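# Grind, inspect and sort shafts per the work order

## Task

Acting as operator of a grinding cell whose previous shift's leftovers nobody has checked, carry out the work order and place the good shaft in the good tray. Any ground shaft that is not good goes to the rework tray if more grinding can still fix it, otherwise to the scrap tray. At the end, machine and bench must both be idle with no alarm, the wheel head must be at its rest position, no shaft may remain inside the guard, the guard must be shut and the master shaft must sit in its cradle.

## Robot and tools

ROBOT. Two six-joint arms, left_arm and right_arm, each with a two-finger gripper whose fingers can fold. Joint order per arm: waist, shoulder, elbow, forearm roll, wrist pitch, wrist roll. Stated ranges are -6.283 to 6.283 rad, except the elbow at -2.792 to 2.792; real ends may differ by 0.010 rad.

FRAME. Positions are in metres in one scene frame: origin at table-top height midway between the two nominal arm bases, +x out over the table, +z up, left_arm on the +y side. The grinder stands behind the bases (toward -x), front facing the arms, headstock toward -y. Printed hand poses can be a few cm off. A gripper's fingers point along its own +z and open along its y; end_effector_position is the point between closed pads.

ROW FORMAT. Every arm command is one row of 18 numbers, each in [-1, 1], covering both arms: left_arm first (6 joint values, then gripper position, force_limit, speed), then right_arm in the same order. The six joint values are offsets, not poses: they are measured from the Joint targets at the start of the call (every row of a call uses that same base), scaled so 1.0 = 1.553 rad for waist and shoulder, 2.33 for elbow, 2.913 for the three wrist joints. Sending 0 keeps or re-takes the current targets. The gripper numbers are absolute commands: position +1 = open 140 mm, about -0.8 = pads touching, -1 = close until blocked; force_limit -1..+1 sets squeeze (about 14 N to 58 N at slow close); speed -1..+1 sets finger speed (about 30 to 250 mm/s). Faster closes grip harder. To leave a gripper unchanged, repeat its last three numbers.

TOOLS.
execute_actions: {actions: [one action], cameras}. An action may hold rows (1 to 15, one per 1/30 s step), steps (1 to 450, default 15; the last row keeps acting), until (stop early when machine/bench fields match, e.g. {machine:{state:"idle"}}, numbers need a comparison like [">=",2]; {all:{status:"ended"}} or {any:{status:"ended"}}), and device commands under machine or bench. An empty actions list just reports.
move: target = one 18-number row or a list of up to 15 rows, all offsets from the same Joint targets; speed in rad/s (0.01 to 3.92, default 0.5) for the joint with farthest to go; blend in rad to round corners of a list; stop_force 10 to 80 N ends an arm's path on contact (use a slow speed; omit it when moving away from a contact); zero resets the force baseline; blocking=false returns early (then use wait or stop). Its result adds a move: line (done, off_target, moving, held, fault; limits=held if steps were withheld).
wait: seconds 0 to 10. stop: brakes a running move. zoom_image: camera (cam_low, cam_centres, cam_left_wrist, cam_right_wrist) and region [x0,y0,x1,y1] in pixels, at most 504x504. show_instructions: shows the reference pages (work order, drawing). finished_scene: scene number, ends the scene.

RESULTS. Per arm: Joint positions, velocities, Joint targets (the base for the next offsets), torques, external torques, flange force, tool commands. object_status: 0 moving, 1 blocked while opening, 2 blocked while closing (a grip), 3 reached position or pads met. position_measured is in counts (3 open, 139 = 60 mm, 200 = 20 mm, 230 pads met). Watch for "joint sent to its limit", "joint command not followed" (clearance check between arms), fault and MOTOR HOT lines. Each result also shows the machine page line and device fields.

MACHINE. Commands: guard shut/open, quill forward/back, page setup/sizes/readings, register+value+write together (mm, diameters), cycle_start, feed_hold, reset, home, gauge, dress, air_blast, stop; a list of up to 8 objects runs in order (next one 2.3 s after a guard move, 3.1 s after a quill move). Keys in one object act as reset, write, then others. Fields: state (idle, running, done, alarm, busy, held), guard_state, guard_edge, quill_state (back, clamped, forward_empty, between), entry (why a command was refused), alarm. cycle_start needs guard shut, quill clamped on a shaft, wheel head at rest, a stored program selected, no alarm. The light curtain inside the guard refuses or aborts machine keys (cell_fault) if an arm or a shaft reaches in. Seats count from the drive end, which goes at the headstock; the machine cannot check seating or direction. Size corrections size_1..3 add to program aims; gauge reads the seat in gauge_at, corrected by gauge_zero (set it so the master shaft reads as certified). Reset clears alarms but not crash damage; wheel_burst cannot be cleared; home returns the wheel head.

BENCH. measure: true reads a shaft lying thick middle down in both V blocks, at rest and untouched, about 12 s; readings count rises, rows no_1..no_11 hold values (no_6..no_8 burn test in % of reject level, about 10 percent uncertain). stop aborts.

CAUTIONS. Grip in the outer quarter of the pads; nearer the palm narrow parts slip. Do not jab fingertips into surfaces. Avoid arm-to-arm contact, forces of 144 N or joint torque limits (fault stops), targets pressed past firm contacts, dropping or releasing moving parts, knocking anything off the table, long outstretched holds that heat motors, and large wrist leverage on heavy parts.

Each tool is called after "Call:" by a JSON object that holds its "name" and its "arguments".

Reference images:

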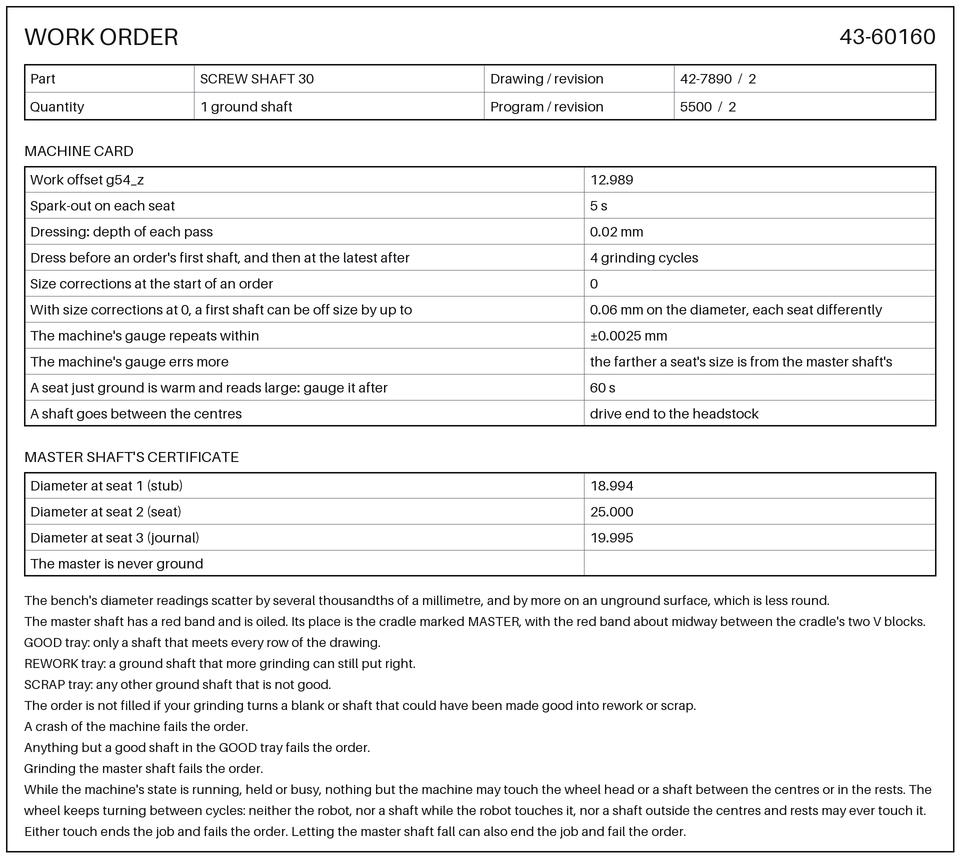

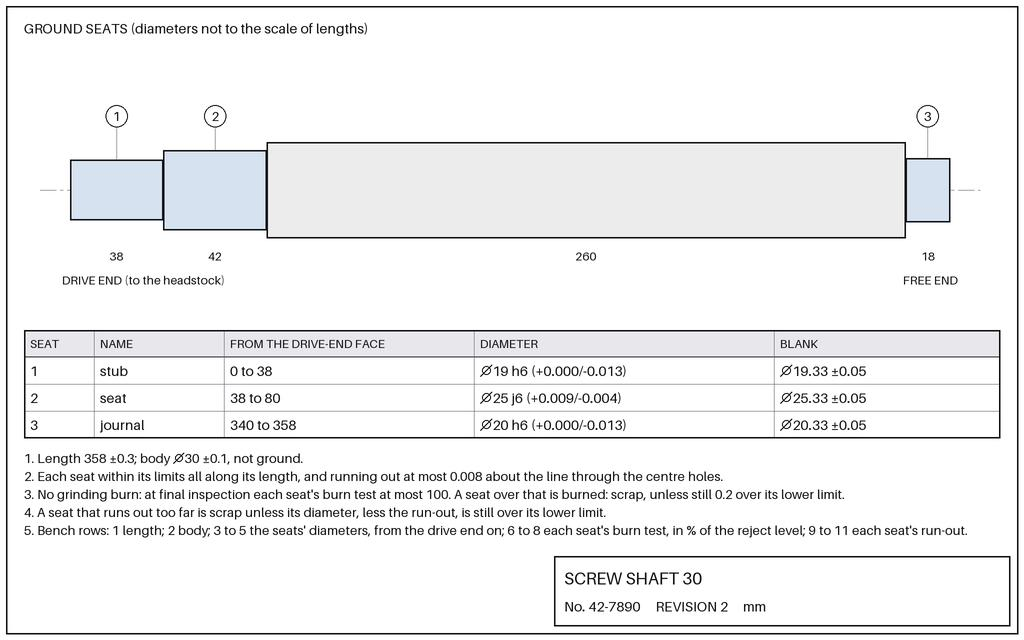

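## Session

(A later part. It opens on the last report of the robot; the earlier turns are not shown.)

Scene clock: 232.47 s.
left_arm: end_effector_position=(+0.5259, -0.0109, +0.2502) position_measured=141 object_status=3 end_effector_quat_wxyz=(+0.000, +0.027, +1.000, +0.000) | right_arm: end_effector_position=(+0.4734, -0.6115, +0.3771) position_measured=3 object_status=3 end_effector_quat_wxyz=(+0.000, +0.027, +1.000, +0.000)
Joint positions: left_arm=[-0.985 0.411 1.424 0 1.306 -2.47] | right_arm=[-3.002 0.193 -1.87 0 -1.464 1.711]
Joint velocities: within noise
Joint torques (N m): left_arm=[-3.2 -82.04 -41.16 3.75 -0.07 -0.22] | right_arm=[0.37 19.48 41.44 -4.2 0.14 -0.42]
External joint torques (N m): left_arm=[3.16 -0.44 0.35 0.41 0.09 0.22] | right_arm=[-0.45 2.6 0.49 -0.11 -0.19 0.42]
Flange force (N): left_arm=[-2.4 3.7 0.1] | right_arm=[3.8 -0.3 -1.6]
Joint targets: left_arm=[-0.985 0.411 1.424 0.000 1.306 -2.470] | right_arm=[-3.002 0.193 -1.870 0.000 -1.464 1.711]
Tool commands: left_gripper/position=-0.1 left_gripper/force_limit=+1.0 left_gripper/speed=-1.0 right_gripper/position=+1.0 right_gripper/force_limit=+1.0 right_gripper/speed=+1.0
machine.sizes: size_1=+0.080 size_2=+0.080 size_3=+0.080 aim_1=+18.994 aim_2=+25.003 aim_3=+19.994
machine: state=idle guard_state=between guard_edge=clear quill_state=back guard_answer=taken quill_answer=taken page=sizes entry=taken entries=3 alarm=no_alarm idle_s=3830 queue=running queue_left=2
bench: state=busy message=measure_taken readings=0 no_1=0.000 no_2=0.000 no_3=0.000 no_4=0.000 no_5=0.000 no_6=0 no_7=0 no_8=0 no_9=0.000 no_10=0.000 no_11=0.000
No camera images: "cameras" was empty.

Call:
{"name": "execute_actions", "arguments": {"actions": [{"steps": 60}], "cameras": ["cam_left_wrist", "cam_centres"]}}

Call:
{"name": "zoom_image", "arguments": {"camera": "cam_left_wrist", "region": [390, 130, 510, 250]}}

Scene clock: 240.03 s.
left_arm: end_effector_position=(+0.5259, -0.0109, +0.2502) position_measured=141 object_status=3 end_effector_quat_wxyz=(+0.000, +0.027, +1.000, +0.000) | right_arm: end_effector_position=(+0.4734, -0.6115, +0.3771) position_measured=3 object_status=3 end_effector_quat_wxyz=(+0.000, +0.027, +1.000, +0.000)
Joint positions: left_arm=[-0.985 0.411 1.424 0 1.306 -2.47] | right_arm=[-3.002 0.193 -1.87 0 -1.464 1.711]
Joint velocities: within noise
Joint torques (N m): left_arm=[-2.83 -81.97 -41.31 3.76 -0.11 -0.19] | right_arm=[-0.14 19.04 41.46 -4.22 0.19 -0.35]
External joint torques (N m): left_arm=[2.74 -0.55 0.47 0.4 0.12 0.19] | right_arm=[0.09 2.81 0.33 -0.07 -0.25 0.35]
Flange force (N): left_arm=[-1.7 3.7 0.1] | right_arm=[4.5 0.7 -1.5]
Joint targets: left_arm=[-0.985 0.411 1.424 0.000 1.306 -2.470] | right_arm=[-3.002 0.193 -1.870 0.000 -1.464 1.711]
Tool commands: left_gripper/position=-0.1 left_gripper/force_limit=+1.0 left_gripper/speed=-1.0 right_gripper/position=+1.0 right_gripper/force_limit=+1.0 right_gripper/speed=+1.0
machine.sizes: size_1=+0.080 size_2=+0.080 size_3=+0.080 aim_1=+18.994 aim_2=+25.003 aim_3=+19.994
machine: state=running guard_state=shut guard_edge=clear quill_state=back guard_answer=taken quill_answer=taken page=sizes entry=taken entries=5 alarm=no_alarm idle_s=3838 queue=running queue_left=0
bench: state=busy message=measure_taken readings=0 no_1=0.000 no_2=0.000 no_3=0.000 no_4=0.000 no_5=0.000 no_6=0 no_7=0 no_8=0 no_9=0.000 no_10=0.000 no_11=0.000
camera_calibration:
cam_left_wrist: T_world_to_cam=[[0.069949, 0.997392, 0.0178005, -0.0253413], [0.93593, -0.0717921, 0.34479, -0.577204], [0.345169, -0.00745768, -0.938511, 0.19252], [0, 0, 0, 1]] pos_world=[0.475543, -0.0147277, 0.380148]
Images, in order (width x height): cam_centres 896x504, cam_left_wrist 896x504.

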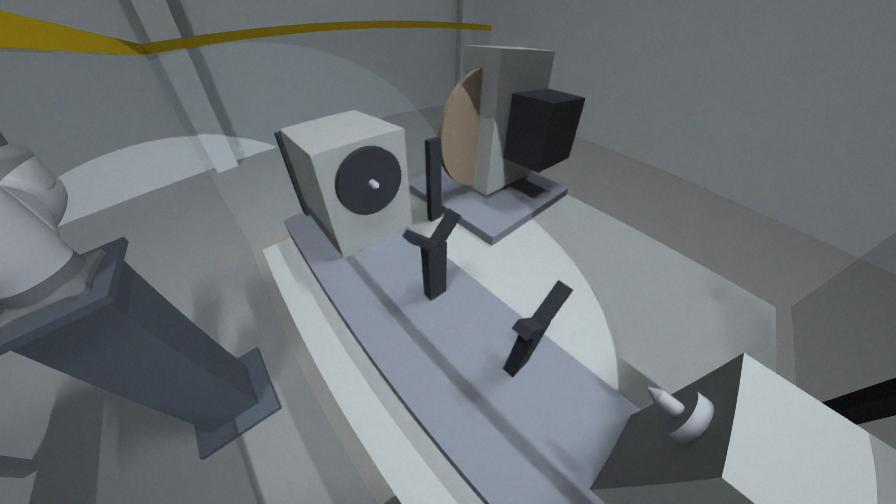

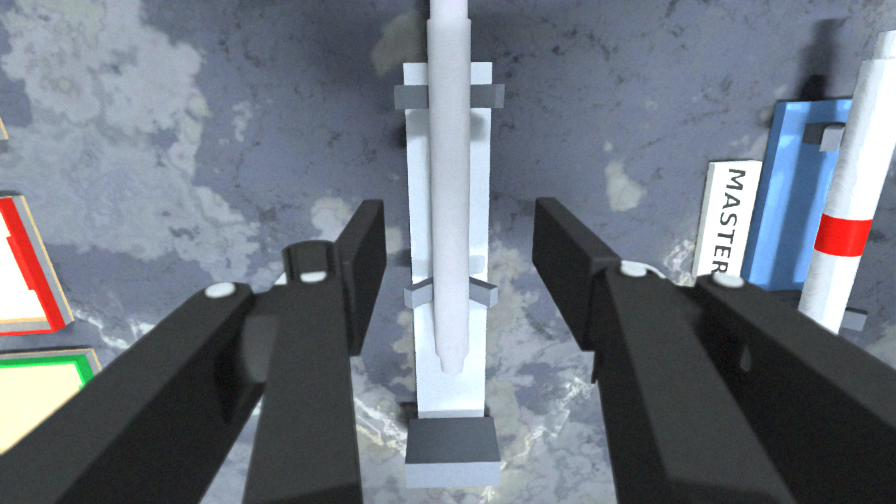

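Scaled by 4.200.

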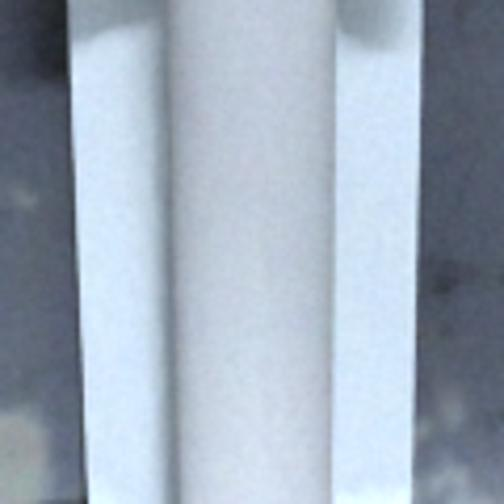

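Call:
{"name": "wait", "arguments": {"seconds": 2, "cameras": []}}

Scene clock: 245.73 s.
left_arm: end_effector_position=(+0.5259, -0.0109, +0.2502) position_measured=141 object_status=3 end_effector_quat_wxyz=(+0.000, +0.027, +1.000, +0.000) | right_arm: end_effector_position=(+0.4734, -0.6115, +0.3771) position_measured=3 object_status=3 end_effector_quat_wxyz=(+0.000, +0.027, +1.000, +0.000)
Joint positions: left_arm=[-0.985 0.411 1.424 0 1.306 -2.47] | right_arm=[-3.002 0.193 -1.87 0 -1.464 1.711]
Joint velocities: within noise
Joint torques (N m): left_arm=[-3.09 -81.95 -41.2 3.78 -0.08 -0.18] | right_arm=[0.36 19.04 41.64 -4.26 0.14 -0.35]
External joint torques (N m): left_arm=[3.01 -0.7 0.29 0.39 0.1 0.19] | right_arm=[-0.38 3.09 0.25 -0.04 -0.21 0.35]
Flange force (N): left_arm=[-2.1 3.8 -0.1] | right_arm=[4.9 -0.4 -1.4]
Joint targets: left_arm=[-0.985 0.411 1.424 0.000 1.306 -2.470] | right_arm=[-3.002 0.193 -1.870 0.000 -1.464 1.711]
Tool commands: left_gripper/position=-0.1 left_gripper/force_limit=+1.0 left_gripper/speed=-1.0 right_gripper/position=+1.0 right_gripper/force_limit=+1.0 right_gripper/speed=+1.0
machine.sizes: size_1=+0.080 size_2=+0.080 size_3=+0.080 aim_1=+18.994 aim_2=+25.003 aim_3=+19.994
machine: state=running guard_state=shut guard_edge=clear quill_state=back guard_answer=taken quill_answer=taken page=sizes entry=taken entries=5 alarm=no_alarm idle_s=3843 queue=running queue_left=0
bench: message=measure_taken readings=1 no_1=358.006 no_2=30.004 no_3=19.349 no_4=25.353 no_5=20.339 no_6=45 no_7=44 no_8=46 no_9=0.003 no_10=0.003 no_11=0.007
wait: 2.00 s
No camera images: "cameras" was empty.

Call:
{"name": "move", "arguments": {"target": [0.00993, 0.00829, -0.00844, 0, 0.00219, 1.0, -0.1, 1, -1, 0, 0, 0, 0, 0, 0, 1, 1, 1], "speed": 1.5, "cameras": []}}

Scene clock: 259.57 s.
left_arm: end_effector_position=(+0.5404, -0.0101, +0.2506) position_measured=141 object_status=3 end_effector_quat_wxyz=(+0.000, +0.996, +0.095, +0.000) | right_arm: end_effector_position=(+0.4734, -0.6115, +0.3771) position_measured=3 object_status=3 end_effector_quat_wxyz=(+0.000, +0.027, +1.000, +0.000)
Joint positions: left_arm=[-0.969 0.424 1.405 0 1.312 0.443] | right_arm=[-3.002 0.193 -1.87 0 -1.464 1.711]
Joint velocities: within noise
Joint torques (N m): left_arm=[-3 -83.34 -41.25 3.89 -0.15 -0.22] | right_arm=[-0.2 19.16 41.71 -4.15 0.14 -0.26]
External joint torques (N m): left_arm=[2.85 -0.52 0.29 0.35 0.12 0.22] | right_arm=[0.13 2.75 0.09 -0.15 -0.19 0.26]
Flange force (N): left_arm=[2.8 -2.9 -0.1] | right_arm=[4.7 0.6 -1.0]
Joint targets: left_arm=[-0.969 0.424 1.405 0.000 1.312 0.443] | right_arm=[-3.002 0.193 -1.870 0.000 -1.464 1.711]
machine.sizes: size_1=+0.080 size_2=+0.080 size_3=+0.080 aim_1=+18.994 aim_2=+25.003 aim_3=+19.994
machine: state=idle guard_state=shut guard_edge=clear quill_state=back guard_answer=taken quill_answer=taken page=sizes entry=taken entries=5 alarm=no_alarm idle_s=3857 queue=done queue_left=0
bench: message=measure_taken readings=1 no_1=358.006 no_2=30.004 no_3=19.349 no_4=25.353 no_5=20.339 no_6=45 no_7=44 no_8=46 no_9=0.003 no_10=0.003 no_11=0.007
move: done
No camera images: "cameras" was empty.

Call:
{"name": "move", "arguments": {"target": [[-0.0006, 0.04387, 0.05398, 0, -0.06636, 0.0844, -0.1, 1, -1, 0, 0, 0, 0, 0, 0, 1, 1, 1], [-0.0006, 0.0659, 0.06957, 0, -0.09057, 0.0844, -0.1, 1, -1, 0, 0, 0, 0, 0, 0, 1, 1, 1]], "speed": [0.4, 0.15], "blend": [0.02, 0], "cameras": ["cam_left_wrist"]}}

Call:
{"name": "execute_actions", "arguments": {"actions": [{"machine": {"guard": "open"}, "steps": 2}], "cameras": []}}

Scene clock: 263.93 s.
left_arm: end_effector_position=(+0.5399, -0.0107, +0.0852) position_measured=141 object_status=3 end_effector_quat_wxyz=(+0.000, +1.000, -0.029, +0.000) | right_arm: end_effector_position=(+0.4734, -0.6115, +0.3771) position_measured=3 object_status=3 end_effector_quat_wxyz=(+0.000, +0.027, +1.000, +0.000)
Joint positions: left_arm=[-0.97 0.526 1.567 0 1.048 0.689] | right_arm=[-3.002 0.193 -1.87 0 -1.464 1.711]
Joint velocities: within noise
Joint torques (N m): left_arm=[-3.04 -88.93 -37.07 3.44 -0.14 -0.19] | right_arm=[0.08 19.66 41.48 -4.23 0.2 -0.3]
External joint torques (N m): left_arm=[2.81 -0.27 0.28 0.36 0.1 0.19] | right_arm=[-0.1 2.09 0.2 -0.05 -0.26 0.3]
Flange force (N): left_arm=[2.3 -3.1 -0.2] | right_arm=[3.4 0.3 -1.2]
Joint targets: left_arm=[-0.970 0.526 1.567 0.000 1.048 0.689] | right_arm=[-3.002 0.193 -1.870 0.000 -1.464 1.711]
machine.sizes: size_1=+0.080 size_2=+0.080 size_3=+0.080 aim_1=+18.994 aim_2=+25.003 aim_3=+19.994
machine: state=idle guard_state=shut guard_edge=clear quill_state=back guard_answer=taken quill_answer=taken page=sizes entry=taken entries=5 alarm=no_alarm idle_s=3861 queue=done queue_left=0
bench: message=measure_taken readings=1 no_1=358.006 no_2=30.004 no_3=19.349 no_4=25.353 no_5=20.339 no_6=45 no_7=44 no_8=46 no_9=0.003 no_10=0.003 no_11=0.007
move: done
camera_calibration:
cam_left_wrist: T_world_to_cam=[[-0.0725287, -0.997198, 0.0183043, 0.0320153], [-0.935881, 0.0743901, 0.344373, 0.478735], [-0.34477, 0.00784631, -0.938654, 0.405471], [0, 0, 0, 1]] pos_world=[0.590155, -0.006869, 0.215147]
Images, in order (width x height): cam_left_wrist 896x504.

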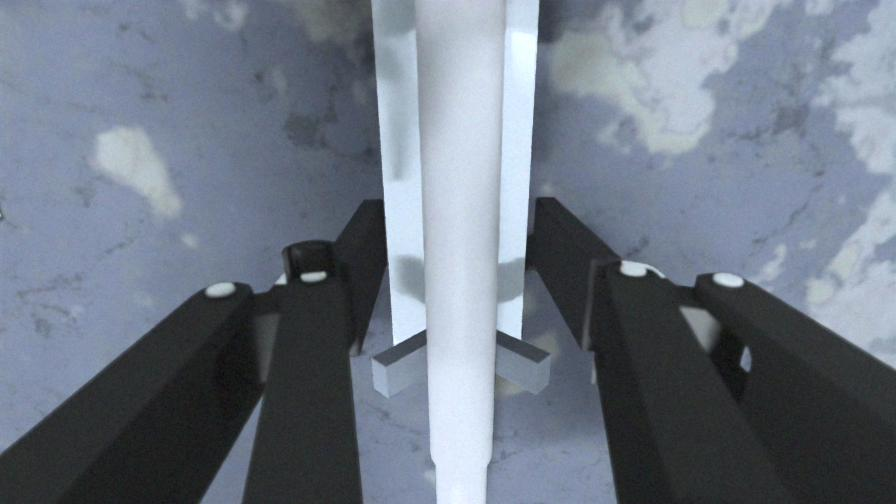

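Scene clock: 264.20 s.
left_arm: end_effector_position=(+0.5399, -0.0107, +0.0852) position_measured=141 object_status=3 end_effector_quat_wxyz=(+0.000, +1.000, -0.029, +0.000) | right_arm: end_effector_position=(+0.4734, -0.6115, +0.3771) position_measured=3 object_status=3 end_effector_quat_wxyz=(+0.000, +0.027, +1.000, +0.000)
Joint positions: left_arm=[-0.97 0.526 1.567 0 1.048 0.689] | right_arm=[-3.002 0.193 -1.87 0 -1.464 1.711]
Joint velocities: within noise
Joint torques (N m): left_arm=[-2.97 -88.78 -37.2 3.43 -0.14 -0.19] | right_arm=[0.2 19.62 41.43 -4.3 0.19 -0.3]
External joint torques (N m): left_arm=[2.82 -0.4 0.48 0.37 0.1 0.19] | right_arm=[-0.35 2.65 0.57 -0.02 -0.25 0.3]
Flange force (N): left_arm=[1.9 -3.6 -0.1] | right_arm=[3.8 -0.4 -1.9]
Joint targets: left_arm=[-0.970 0.526 1.567 0.000 1.048 0.689] | right_arm=[-3.002 0.193 -1.870 0.000 -1.464 1.711]
Tool commands: left_gripper/position=-0.1 left_gripper/force_limit=+1.0 left_gripper/speed=-1.0 right_gripper/position=+1.0 right_gripper/force_limit=+1.0 right_gripper/speed=+1.0
machine.sizes: size_1=+0.080 size_2=+0.080 size_3=+0.080 aim_1=+18.994 aim_2=+25.003 aim_3=+19.994
machine: state=idle guard_state=between guard_edge=clear quill_state=back guard_answer=taken quill_answer=taken page=sizes entry=taken entries=5 alarm=no_alarm idle_s=3862 queue=running queue_left=0
bench: message=measure_taken readings=1 no_1=358.006 no_2=30.004 no_3=19.349 no_4=25.353 no_5=20.339 no_6=45 no_7=44 no_8=46 no_9=0.003 no_10=0.003 no_11=0.007
No camera images: "cameras" was empty.

Call:
{"name": "move", "arguments": {"target": [0, 0, 0, 0, 0, 0, -1, 1, -1, 0, 0, 0, 0, 0, 0, 1, 1, 1], "speed": 0.1, "cameras": []}}

Call:
{"name": "wait", "arguments": {"seconds": 0.7, "cameras": ["cam_left_wrist"]}}

Scene clock: 267.70 s.
left_arm: end_effector_position=(+0.5399, -0.0107, +0.0853) position_measured=189 object_status=0 end_effector_quat_wxyz=(+0.000, +1.000, -0.029, +0.000) | right_arm: end_effector_position=(+0.4734, -0.6115, +0.3771) position_measured=3 object_status=3 end_effector_quat_wxyz=(+0.000, +0.027, +1.000, +0.000)
Joint positions: left_arm=[-0.97 0.526 1.567 0 1.048 0.689] | right_arm=[-3.002 0.193 -1.87 0 -1.464 1.711]
Joint velocities: within noise
Joint torques (N m): left_arm=[7.13 -78.09 -24.9 7.57 3.43 0.12] | right_arm=[-0.09 19.51 41.5 -4.28 0.17 -0.35]
External joint torques (N m): left_arm=[-7.34 -11.08 -11.86 -3.77 -3.48 -0.12] | right_arm=[-0.12 2.69 0.45 -0.03 -0.22 0.35]
Flange force (N): left_arm=[-1.5 12.4 -12.3] | right_arm=[4.1 0.3 -1.6]
Joint targets: left_arm=[-0.970 0.526 1.567 0.000 1.048 0.689] | right_arm=[-3.002 0.193 -1.870 0.000 -1.464 1.711]
machine.sizes: size_1=+0.080 size_2=+0.080 size_3=+0.080 aim_1=+18.994 aim_2=+25.003 aim_3=+19.994
machine: state=idle guard_state=open guard_edge=clear quill_state=back guard_answer=taken quill_answer=taken page=sizes entry=taken entries=5 alarm=no_alarm idle_s=3865 queue=done queue_left=0
bench: message=measure_taken readings=1 no_1=358.006 no_2=30.004 no_3=19.349 no_4=25.353 no_5=20.339 no_6=45 no_7=44 no_8=46 no_9=0.003 no_10=0.003 no_11=0.007
move: done
No camera images: "cameras" was empty.

Scene clock: 268.40 s.
left_arm: end_effector_position=(+0.5399, -0.0107, +0.0853) position_measured=189 object_status=2 end_effector_quat_wxyz=(+0.000, +1.000, -0.029, +0.000) | right_arm: end_effector_position=(+0.4734, -0.6115, +0.3771) position_measured=3 object_status=3 end_effector_quat_wxyz=(+0.000, +0.027, +1.000, +0.000)
Joint positions: left_arm=[-0.97 0.526 1.567 0 1.048 0.689] | right_arm=[-3.002 0.193 -1.87 0 -1.464 1.711]
Joint velocities: within noise
Joint torques (N m): left_arm=[7.21 -77.09 -23.79 7.58 3.81 0.14] | right_arm=[0.34 19.66 41.6 -4.23 0.09 -0.36]
External joint torques (N m): left_arm=[-7.35 -12.05 -12.95 -3.79 -3.85 -0.14] | right_arm=[-0.35 2.34 0.28 -0.07 -0.15 0.36]
Flange force (N): left_arm=[-0.9 13.0 -13.3] | right_arm=[3.6 -0.2 -1.2]
Joint targets: left_arm=[-0.970 0.526 1.567 0.000 1.048 0.689] | right_arm=[-3.002 0.193 -1.870 0.000 -1.464 1.711]
Tool commands: left_gripper/position=-1.0 left_gripper/force_limit=+1.0 left_gripper/speed=-1.0 right_gripper/position=+1.0 right_gripper/force_limit=+1.0 right_gripper/speed=+1.0
machine.sizes: size_1=+0.080 size_2=+0.080 size_3=+0.080 aim_1=+18.994 aim_2=+25.003 aim_3=+19.994
machine: state=idle guard_state=open guard_edge=clear quill_state=back guard_answer=taken quill_answer=taken page=sizes entry=taken entries=5 alarm=no_alarm idle_s=3866 queue=done queue_left=0
bench: message=measure_taken readings=1 no_1=358.006 no_2=30.004 no_3=19.349 no_4=25.353 no_5=20.339 no_6=45 no_7=44 no_8=46 no_9=0.003 no_10=0.003 no_11=0.007
wait: 0.70 s
camera_calibration:
cam_left_wrist: T_world_to_cam=[[-0.0725314, -0.997198, 0.0183028, 0.0320154], [-0.935893, 0.0743924, 0.344341, 0.478715], [-0.344738, 0.00784607, -0.938666, 0.405548], [0, 0, 0, 1]] pos_world=[0.590156, -0.006869, 0.215247]
Images, in order (width x height): cam_left_wrist 896x504.

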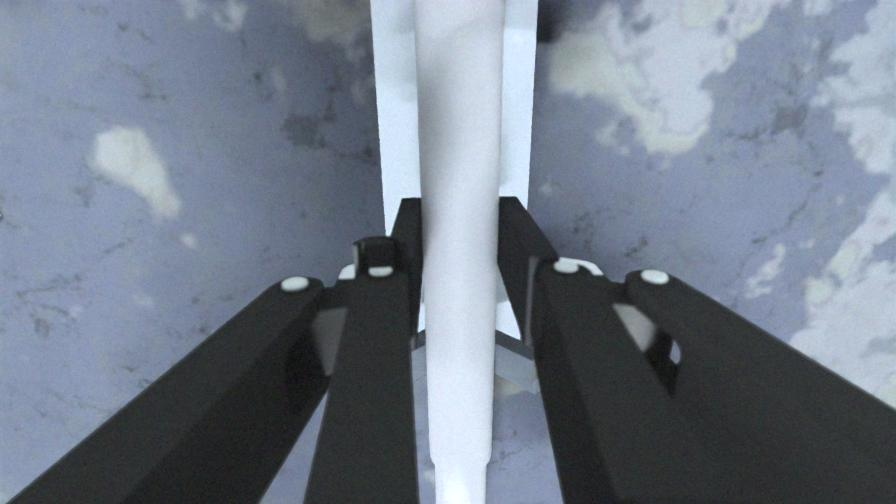

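Call:
{"name": "move", "arguments": {"target": [[0, -0.06565, -0.06972, 0, 0.09077, 0, -1, 1, -1, 0, 0, 0, 0, 0, 0, 1, 1, 1], [0, -0.34581, -0.03395, 0, 0.21152, 0, -1, 1, -1, 0, 0, 0, 0, 0, 0, 1, 1, 1], [-0.85641, -0.34581, -0.03395, 0, 0.21152, -1.0, -1, 1, -1, 0, 0, 0, 0, 0, 0, 1, 1, 1]], "speed": [0.25, 0.5, 0.9], "blend": [0.03, 0.1, 0], "cameras": ["cam_left_wrist"]}}

Scene clock: 277.90 s.
left_arm: end_effector_position=(-0.2851, +0.1682, +0.5004) position_measured=189 object_status=2 end_effector_quat_wxyz=(+0.000, +0.723, +0.691, +0.000) | right_arm: end_effector_position=(+0.4734, -0.6115, +0.3771) position_measured=3 object_status=3 end_effector_quat_wxyz=(+0.000, +0.027, +1.000, +0.000)
Joint positions: left_arm=[-2.301 -0.011 1.488 0 1.665 -2.224] | right_arm=[-3.002 0.193 -1.87 0 -1.464 1.711]
Joint velocities: within noise
Joint torques (N m): left_arm=[-4.96 -49.93 -52.04 3.91 -0.12 -0.16] | right_arm=[-0.4 19.2 41.35 -4.31 0.12 -0.29]
External joint torques (N m): left_arm=[4.9 9.14 9.95 0.39 0.15 0.16] | right_arm=[0.27 2.98 0.76 -0.02 -0.17 0.29]
Flange force (N): left_arm=[-4.7 7.9 17.7] | right_arm=[4.2 1.0 -2.1]
Joint targets: left_arm=[-2.301 -0.011 1.488 0.000 1.665 -2.224] | right_arm=[-3.002 0.193 -1.870 0.000 -1.464 1.711]
machine.sizes: size_1=+0.080 size_2=+0.080 size_3=+0.080 aim_1=+18.994 aim_2=+25.003 aim_3=+19.994
machine: state=idle guard_state=open guard_edge=clear quill_state=back guard_answer=taken quill_answer=taken page=sizes entry=taken entries=5 alarm=no_alarm idle_s=3875 queue=done queue_left=0
bench: message=measure_taken readings=1 no_1=358.006 no_2=30.004 no_3=19.349 no_4=25.353 no_5=20.339 no_6=45 no_7=44 no_8=46 no_9=0.003 no_10=0.003 no_11=0.007
move: done
camera_calibration:
cam_left_wrist: T_world_to_cam=[[0.99798, -0.0609637, 0.0178579, 0.290989], [-0.06338, -0.93654, 0.344783, -0.0310811], [-0.00429458, -0.345218, -0.938513, 0.665764], [0, 0, 0, 1]] pos_world=[-0.289512, 0.218465, 0.630348]
Images, in order (width x height): cam_left_wrist 896x504.

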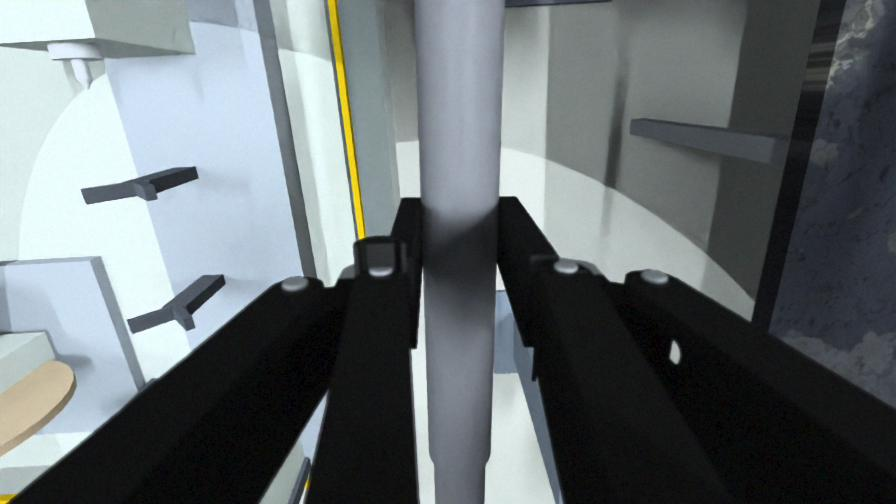

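Call:
{"name": "move", "arguments": {"target": [[-0.13792, 0.36076, -0.24894, 0, 0.00665, -0.08932, -1, 1, -1, 0, 0, 0, 0, 0, 0, 1, 1, 1], [-0.13792, 0.3572, -0.17606, 0, -0.04976, -0.08932, -1, 1, -1, 0, 0, 0, 0, 0, 0, 1, 1, 1]], "speed": [0.5, 0.25], "blend": [0.03, 0], "cameras": ["cam_left_wrist", "cam_centres"]}}

Scene clock: 293.77 s.
left_arm: end_effector_position=(-0.6327, +0.0465, +0.3304) position_measured=189 object_status=2 end_effector_quat_wxyz=(+0.000, +0.707, +0.707, +0.000) | right_arm: end_effector_position=(+0.4734, -0.6115, +0.3771) position_measured=3 object_status=3 end_effector_quat_wxyz=(+0.000, +0.027, +1.000, +0.000)
Joint positions: left_arm=[-2.515 0.544 1.077 0 1.52 -2.484] | right_arm=[-3.002 0.193 -1.87 0 -1.464 1.711]
Joint velocities: within noise
Joint torques (N m): left_arm=[-2.58 -111.11 -52.54 3.95 -0.09 -0.19] | right_arm=[-0.33 18.96 41.4 -4.28 0.23 -0.33]
External joint torques (N m): left_arm=[2.66 14.84 10.27 0.36 0.11 0.19] | right_arm=[0.33 3.09 0.64 -0.04 -0.29 0.33]
Flange force (N): left_arm=[-1.1 3.8 18.1] | right_arm=[4.7 1.2 -2.1]
Joint targets: left_arm=[-2.515 0.544 1.077 0.000 1.520 -2.484] | right_arm=[-3.002 0.193 -1.870 0.000 -1.464 1.711]
machine.sizes: size_1=+0.080 size_2=+0.080 size_3=+0.080 aim_1=+18.994 aim_2=+25.003 aim_3=+19.994
machine: state=idle guard_state=open guard_edge=clear quill_state=back guard_answer=taken quill_answer=taken page=sizes entry=taken entries=5 alarm=no_alarm idle_s=3891 queue=done queue_left=0
bench: message=measure_taken readings=1 no_1=358.006 no_2=30.004 no_3=19.349 no_4=25.353 no_5=20.339 no_6=45 no_7=44 no_8=46 no_9=0.003 no_10=0.003 no_11=0.007
move: done
camera_calibration:
cam_left_wrist: T_world_to_cam=[[0.999733, -0.0151462, 0.0174231, 0.632608], [-0.0202295, -0.938378, 0.345018, -0.0810735], [0.0111237, -0.345279, -0.938434, 0.47238], [0, 0, 0, 1]] pos_world=[-0.639334, 0.0966068, 0.460248]
Images, in order (width x height): cam_centres 896x504, cam_left_wrist 896x504.

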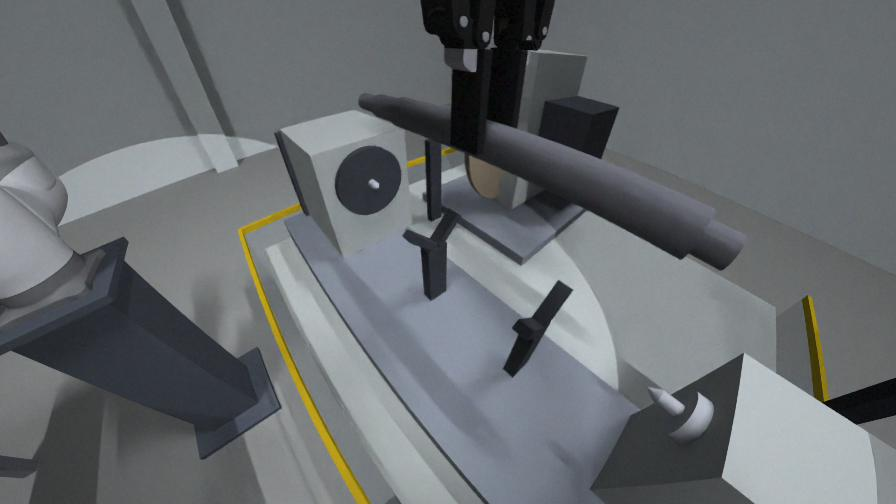

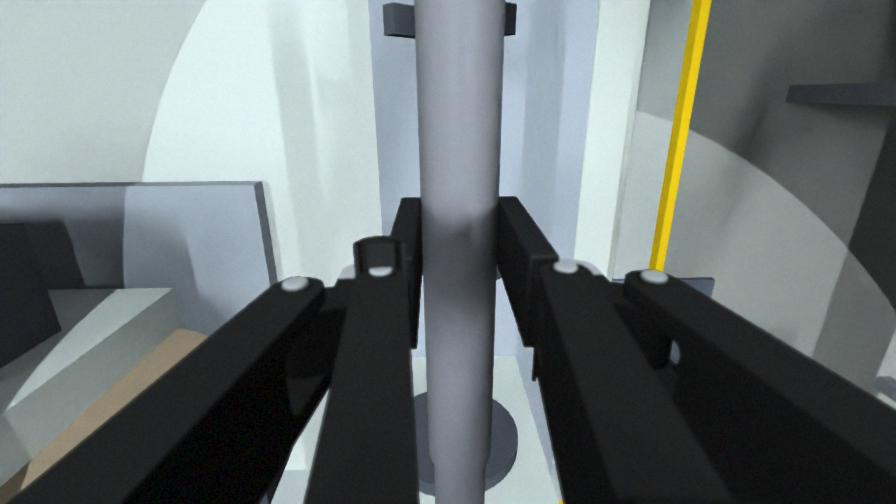

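Call:
{"name": "move", "arguments": {"target": [0, 0.01903, 0.0693, 0, -0.06548, 0, -1, 1, -1, 0, 0, 0, 0, 0, 0, 1, 1, 1], "speed": 0.2, "cameras": ["cam_left_wrist", "cam_centres"]}}

Scene clock: 297.03 s.
left_arm: end_effector_position=(-0.6326, +0.0465, +0.2149) position_measured=189 object_status=2 end_effector_quat_wxyz=(+0.000, +0.707, +0.707, +0.000) | right_arm: end_effector_position=(+0.4734, -0.6115, +0.3771) position_measured=3 object_status=3 end_effector_quat_wxyz=(+0.000, +0.027, +1.000, +0.000)
Joint positions: left_arm=[-2.515 0.574 1.239 0 1.329 -2.484] | right_arm=[-3.002 0.193 -1.87 0 -1.464 1.711]
Joint velocities: within noise
Joint torques (N m): left_arm=[-2.86 -112.69 -50.65 3.8 -0.14 -0.21] | right_arm=[-0.68 18.95 41.6 -4.24 0.07 -0.35]
External joint torques (N m): left_arm=[2.74 14.99 9.54 0.38 0.16 0.21] | right_arm=[0.52 3.46 0.52 -0.09 -0.13 0.35]
Flange force (N): left_arm=[-2.3 2.5 17.1] | right_arm=[5.4 1.6 -1.7]
Joint targets: left_arm=[-2.515 0.573 1.239 0.000 1.329 -2.484] | right_arm=[-3.002 0.193 -1.870 0.000 -1.464 1.711]
machine.sizes: size_1=+0.080 size_2=+0.080 size_3=+0.080 aim_1=+18.994 aim_2=+25.003 aim_3=+19.994
machine: state=idle guard_state=open guard_edge=clear quill_state=back guard_answer=taken quill_answer=taken page=sizes entry=taken entries=5 alarm=no_alarm idle_s=3894 queue=done queue_left=0
bench: message=measure_taken readings=1 no_1=358.006 no_2=30.004 no_3=19.349 no_4=25.353 no_5=20.339 no_6=45 no_7=44 no_8=46 no_9=0.003 no_10=0.003 no_11=0.007
move: done
camera_calibration:
cam_left_wrist: T_world_to_cam=[[0.999726, -0.0150703, 0.0179215, 0.634432], [-0.0203266, -0.938489, 0.34471, -0.0412965], [0.0116242, -0.344979, -0.938538, 0.364378], [0, 0, 0, 1]] pos_world=[-0.639333, 0.0965075, 0.344848]
Images, in order (width x height): cam_centres 896x504, cam_left_wrist 896x504.

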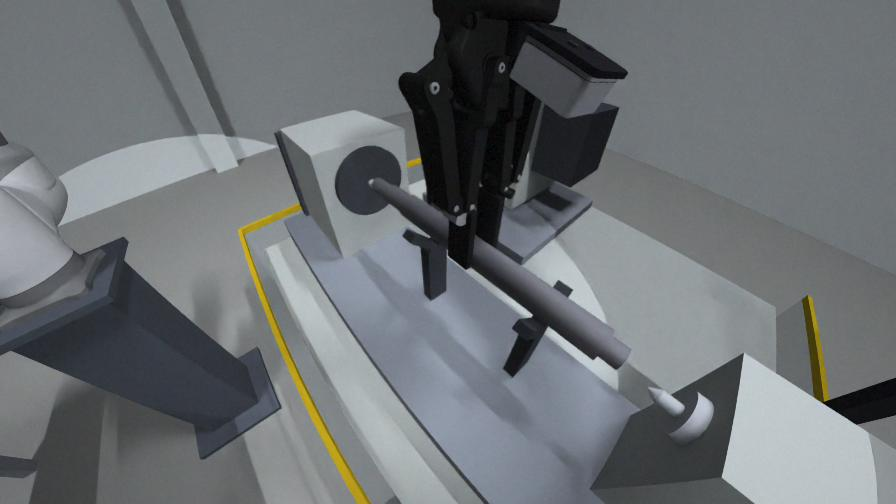

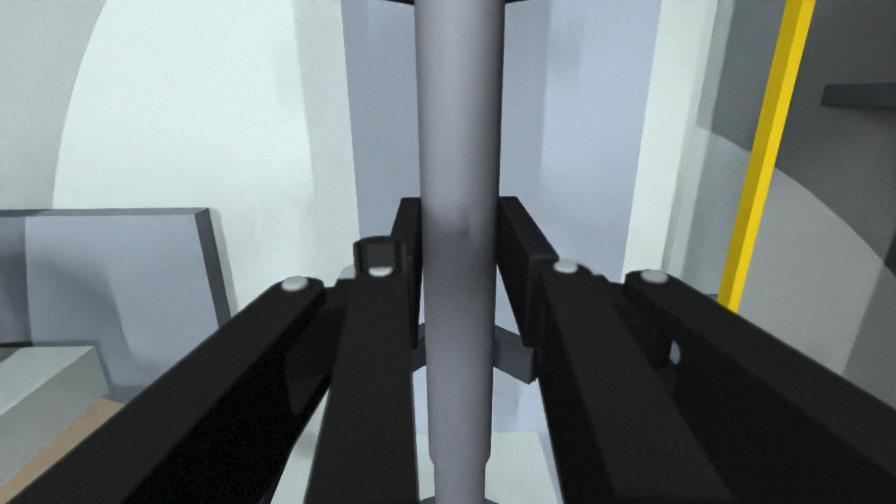

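Call:
{"name": "move", "arguments": {"target": [0, 0.00857, 0.01454, 0, -0.0162, 0, -1, 1, -1, 0, 0, 0, 0, 0, 0, 1, 1, 1], "speed": 0.02, "stop_force": 18, "cameras": ["cam_left_wrist", "cam_centres"]}}

Scene clock: 302.23 s.
left_arm: end_effector_position=(-0.6329, +0.0463, +0.2053) position_measured=189 object_status=2 end_effector_quat_wxyz=(+0.000, +0.707, +0.707, -0.001) | right_arm: end_effector_position=(+0.4734, -0.6115, +0.3771) position_measured=3 object_status=3 end_effector_quat_wxyz=(+0.000, +0.027, +1.000, +0.000)
Joint positions: left_arm=[-2.515 0.578 1.25 0 1.313 -2.484] | right_arm=[-3.002 0.193 -1.87 0 -1.464 1.711]
Joint velocities: within noise
Joint torques (N m): left_arm=[4.24 -88.74 -34.6 6.05 0.96 -0.66] | right_arm=[0.41 18.77 41.47 -4.18 0.15 -0.35]
External joint torques (N m): left_arm=[-4.34 -9.15 -6.36 -1.88 -0.95 0.66] | right_arm=[-0.47 3.19 0.37 -0.12 -0.21 0.35]
Flange force (N): left_arm=[2.7 -3.3 -9.8] | right_arm=[4.9 -0.6 -1.6]
Joint targets: left_arm=[-2.515 0.578 1.250 0.000 1.313 -2.484] | right_arm=[-3.002 0.193 -1.870 0.000 -1.464 1.711]
machine.sizes: size_1=+0.080 size_2=+0.080 size_3=+0.080 aim_1=+18.994 aim_2=+25.003 aim_3=+19.994
machine: state=idle guard_state=open guard_edge=clear quill_state=back guard_answer=taken quill_answer=taken page=sizes entry=taken entries=5 alarm=no_alarm idle_s=3899 queue=done queue_left=0
bench: message=measure_taken readings=1 no_1=358.006 no_2=30.004 no_3=19.349 no_4=25.353 no_5=20.339 no_6=45 no_7=44 no_8=46 no_9=0.003 no_10=0.003 no_11=0.007
move: contact (left_arm); left_arm: the wrist pitch is farthest, 0.031 rad from its target
camera_calibration:
cam_left_wrist: T_world_to_cam=[[0.999737, -0.0150855, 0.0172952, 0.634922], [-0.0201295, -0.938346, 0.34511, -0.0381061], [0.0110227, -0.345367, -0.938403, 0.354941], [0, 0, 0, 1]] pos_world=[-0.639434, 0.0964066, 0.335248]
Images, in order (width x height): cam_centres 896x504, cam_left_wrist 896x504.

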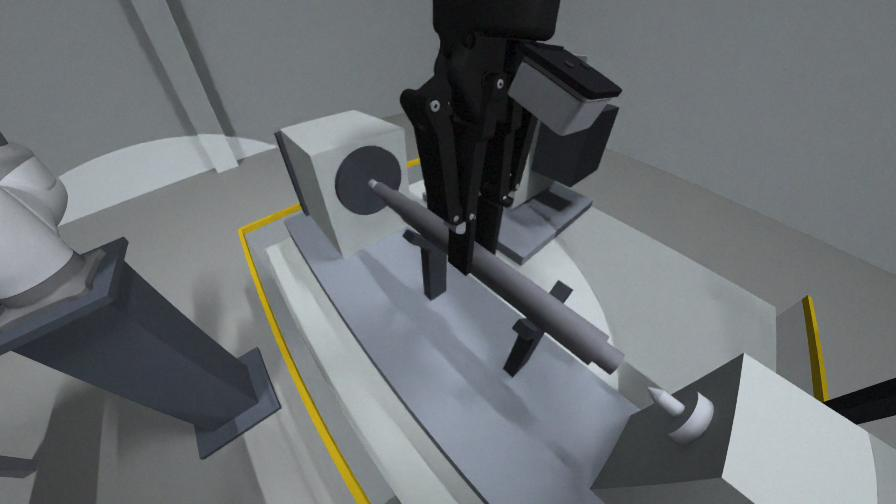

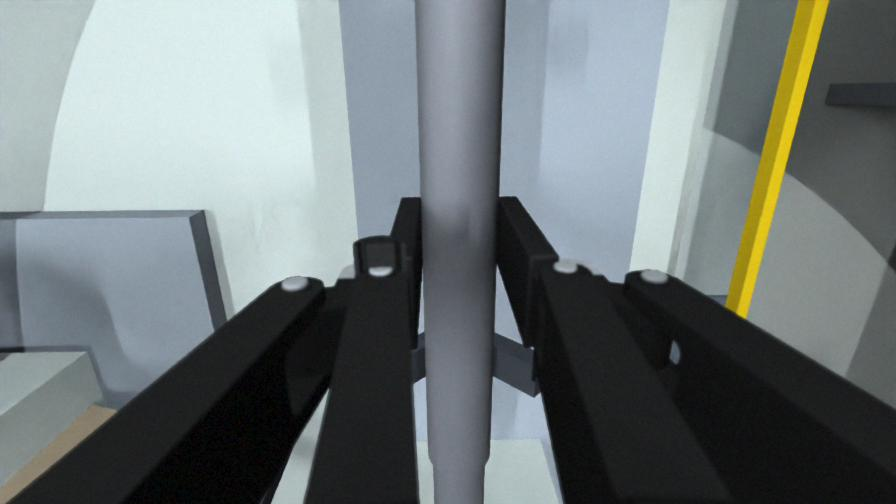

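Call:
{"name": "move", "arguments": {"target": [0, 0, 0, 0, 0, 0, -0.1, 1, -1, 0, 0, 0, 0, 0, 0, 1, 1, 1], "speed": 0.1, "cameras": ["cam_left_wrist", "cam_centres"]}}

Scene clock: 305.03 s.
left_arm: end_effector_position=(-0.6329, +0.0463, +0.2053) position_measured=141 object_status=0 end_effector_quat_wxyz=(+0.000, +0.707, +0.707, +0.000) | right_arm: end_effector_position=(+0.4734, -0.6115, +0.3771) position_measured=3 object_status=3 end_effector_quat_wxyz=(+0.000, +0.027, +1.000, +0.000)
Joint positions: left_arm=[-2.515 0.578 1.25 0 1.313 -2.484] | right_arm=[-3.002 0.193 -1.87 0 -1.464 1.711]
Joint velocities: within noise
Joint torques (N m): left_arm=[-2.52 -97.71 -41.2 3.81 -0.09 -0.25] | right_arm=[0.27 19.57 41.48 -4.34 0.18 -0.26]
External joint torques (N m): left_arm=[2.65 -0.26 0.24 0.37 0.11 0.25] | right_arm=[-0.35 2.63 0.52 0.03 -0.24 0.26]
Flange force (N): left_arm=[-2.0 2.7 0.0] | right_arm=[3.8 -0.4 -1.8]
Joint targets: left_arm=[-2.515 0.578 1.250 0.000 1.313 -2.484] | right_arm=[-3.002 0.193 -1.870 0.000 -1.464 1.711]
machine.sizes: size_1=+0.080 size_2=+0.080 size_3=+0.080 aim_1=+18.994 aim_2=+25.003 aim_3=+19.994
machine: state=idle guard_state=open guard_edge=clear quill_state=back guard_answer=taken quill_answer=taken page=sizes entry=taken entries=5 alarm=no_alarm idle_s=3902 queue=done queue_left=0
bench: message=measure_taken readings=1 no_1=358.006 no_2=30.004 no_3=19.349 no_4=25.353 no_5=20.339 no_6=45 no_7=44 no_8=46 no_9=0.003 no_10=0.003 no_11=0.007
move: done
camera_calibration:
cam_left_wrist: T_world_to_cam=[[0.999736, -0.0150506, 0.0173889, 0.634886], [-0.0201291, -0.938347, 0.345108, -0.0381051], [0.0111227, -0.345367, -0.938402, 0.355005], [0, 0, 0, 1]] pos_world=[-0.639434, 0.0964066, 0.335248]
Images, in order (width x height): cam_centres 896x504, cam_left_wrist 896x504.

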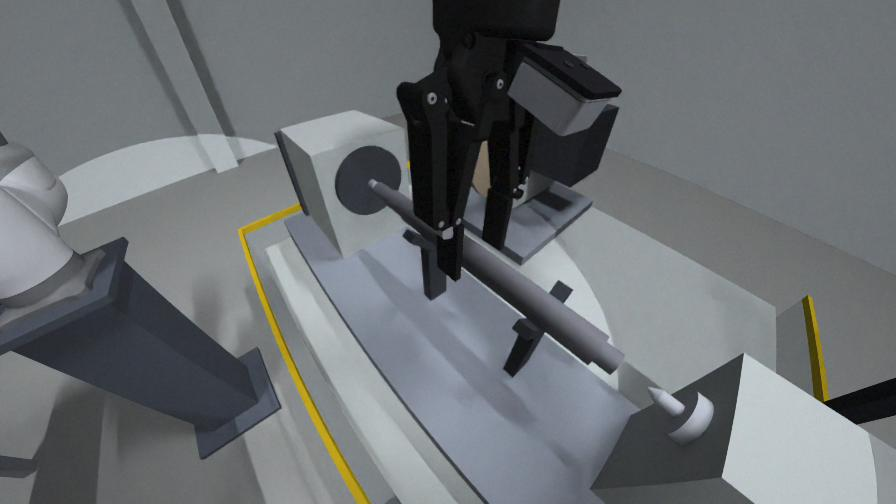

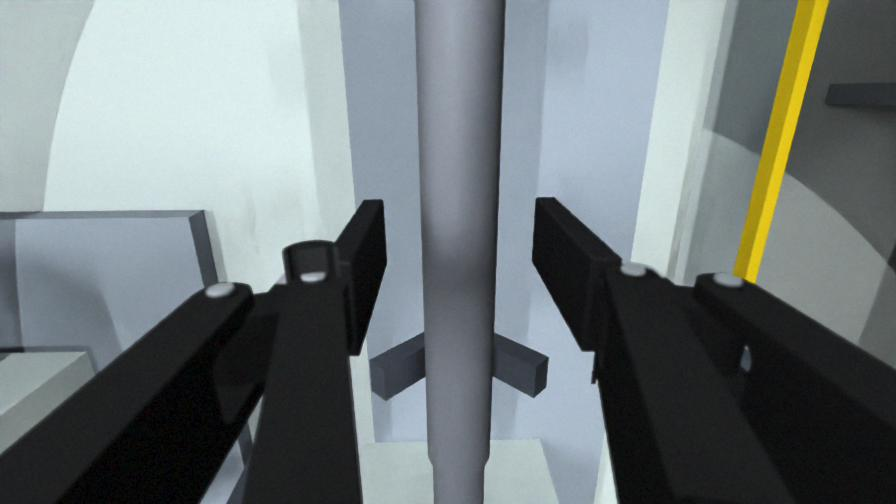

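Call:
{"name": "move", "arguments": {"target": [[0, -0.01851, -0.1468, 0, 0.12749, 0, -0.1, 1, -1, 0, 0, 0, 0, 0, 0, 1, 1, 1], [0.33162, -0.37927, 0.10215, 0, 0.12084, 0.08925, -0.1, 1, -1, 0, 0, 0, 0, 0, 0, 1, 1, 1]], "speed": [0.3, 0.6], "blend": [0.03, 0], "cameras": ["cam_left_wrist", "cam_centres"]}}

Call:
{"name": "execute_actions", "arguments": {"actions": [{"machine": {"quill": "forward"}, "steps": 110, "until": {"machine": {"quill_state": "clamped"}}}], "cameras": ["cam_centres"]}}

Scene clock: 313.50 s.
left_arm: end_effector_position=(-0.1390, +0.0914, +0.5004) position_measured=141 object_status=3 end_effector_quat_wxyz=(+0.000, +0.611, +0.791, +0.000) | right_arm: end_effector_position=(+0.4734, -0.6115, +0.3771) position_measured=3 object_status=3 end_effector_quat_wxyz=(+0.000, +0.027, +1.000, +0.000)
Joint positions: left_arm=[-2 -0.011 1.488 0 1.665 -2.224] | right_arm=[-3.002 0.193 -1.87 0 -1.464 1.711]
Joint velocities: within noise
Joint torques (N m): left_arm=[-3.07 -40.4 -42.53 3.92 -0.1 -0.19] | right_arm=[0.76 19.67 41.4 -4.28 0.17 -0.28]
External joint torques (N m): left_arm=[2.98 -0.41 0.41 0.37 0.13 0.19] | right_arm=[-0.73 2.28 0.59 -0.03 -0.22 0.28]
Flange force (N): left_arm=[-2.4 5.3 0.6] | right_arm=[3.0 -1.2 -1.8]
Joint targets: left_arm=[-2.000 -0.012 1.488 0.000 1.665 -2.224] | right_arm=[-3.002 0.193 -1.870 0.000 -1.464 1.711]
machine.sizes: size_1=+0.080 size_2=+0.080 size_3=+0.080 aim_1=+18.994 aim_2=+25.003 aim_3=+19.994
machine: state=idle guard_state=open guard_edge=clear quill_state=back guard_answer=taken quill_answer=taken page=sizes entry=taken entries=5 alarm=no_alarm idle_s=3910 queue=done queue_left=0
bench: message=measure_taken readings=1 no_1=358.006 no_2=30.004 no_3=19.349 no_4=25.353 no_5=20.339 no_6=45 no_7=44 no_8=46 no_9=0.003 no_10=0.003 no_11=0.007
move: done
camera_calibration:
cam_left_wrist: T_world_to_cam=[[0.971174, 0.237683, 0.0181099, 0.109337], [0.217098, -0.913318, 0.344557, -0.0567237], [0.0984354, -0.330693, -0.938591, 0.652876], [0, 0, 0, 1]] pos_world=[-0.158137, 0.138107, 0.630348]
Images, in order (width x height): cam_centres 896x504, cam_left_wrist 896x504.

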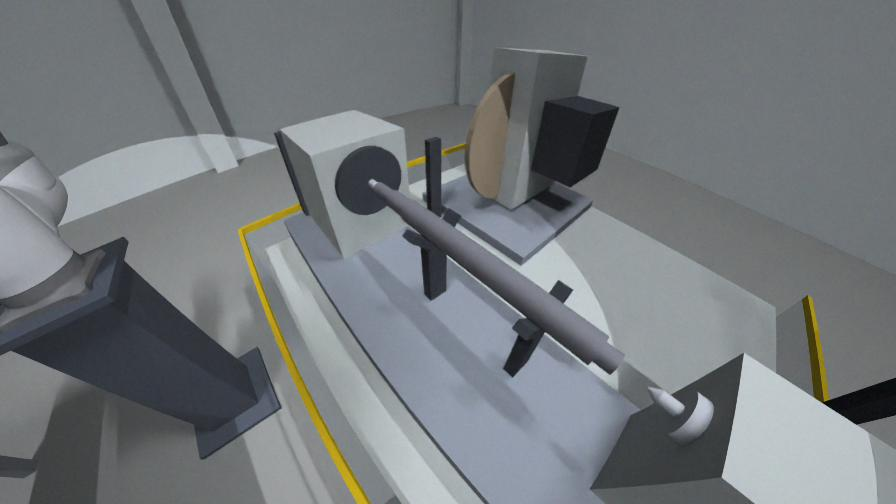

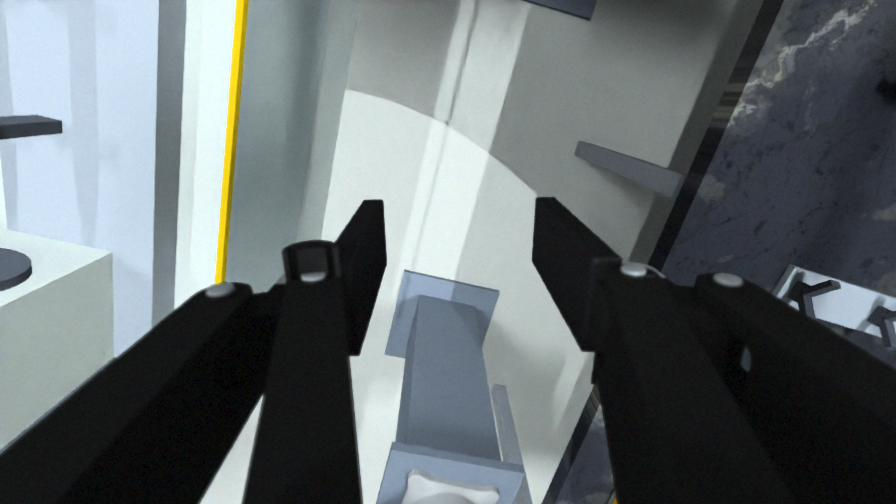

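Scene clock: 316.27 s.
left_arm: end_effector_position=(-0.1390, +0.0915, +0.5005) position_measured=141 object_status=3 end_effector_quat_wxyz=(+0.000, +0.611, +0.791, +0.000) | right_arm: end_effector_position=(+0.4734, -0.6115, +0.3771) position_measured=3 object_status=3 end_effector_quat_wxyz=(+0.000, +0.027, +1.000, +0.000)
Joint positions: left_arm=[-2 -0.012 1.488 0 1.665 -2.224] | right_arm=[-3.002 0.193 -1.87 0 -1.464 1.711]
Joint velocities: within noise
Joint torques (N m): left_arm=[-2.87 -40.03 -42.6 3.94 -0.1 -0.2] | right_arm=[-0.32 19.43 41.52 -4.18 0.13 -0.35]
External joint torques (N m): left_arm=[2.76 -0.8 0.44 0.36 0.13 0.2] | right_arm=[0.11 3 0.65 -0.15 -0.18 0.35]
Flange force (N): left_arm=[-1.6 5.4 0.7] | right_arm=[4.4 0.8 -1.9]
Joint targets: left_arm=[-2.000 -0.012 1.488 0.000 1.665 -2.224] | right_arm=[-3.002 0.193 -1.870 0.000 -1.464 1.711]
Tool commands: left_gripper/position=-0.1 left_gripper/force_limit=+1.0 left_gripper/speed=-1.0 right_gripper/position=+1.0 right_gripper/force_limit=+1.0 right_gripper/speed=+1.0
machine.sizes: size_1=+0.080 size_2=+0.080 size_3=+0.080 aim_1=+18.994 aim_2=+25.003 aim_3=+19.994
machine: state=idle guard_state=open guard_edge=clear quill_state=clamped guard_answer=taken quill_answer=taken page=sizes entry=taken entries=5 alarm=no_alarm idle_s=3913 queue=running queue_left=0
bench: message=measure_taken readings=1 no_1=358.006 no_2=30.004 no_3=19.349 no_4=25.353 no_5=20.339 no_6=45 no_7=44 no_8=46 no_9=0.003 no_10=0.003 no_11=0.007
Images, in order (width x height): cam_centres 896x504.

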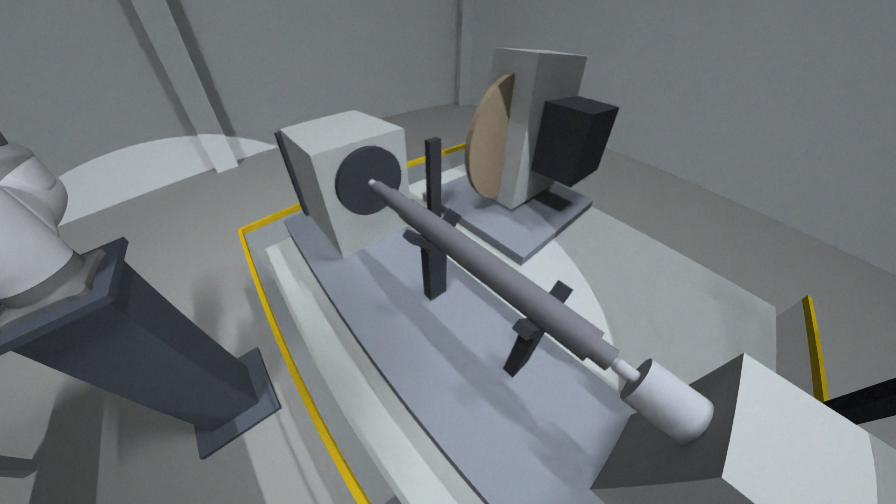

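Call:
{"name": "zoom_image", "arguments": {"camera": "cam_centres", "region": [330, 130, 730, 460]}}

Scaled by 1.260.

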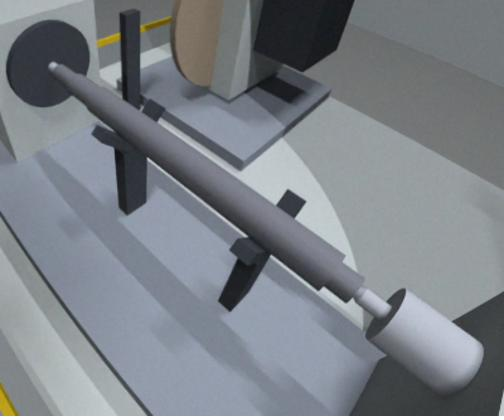

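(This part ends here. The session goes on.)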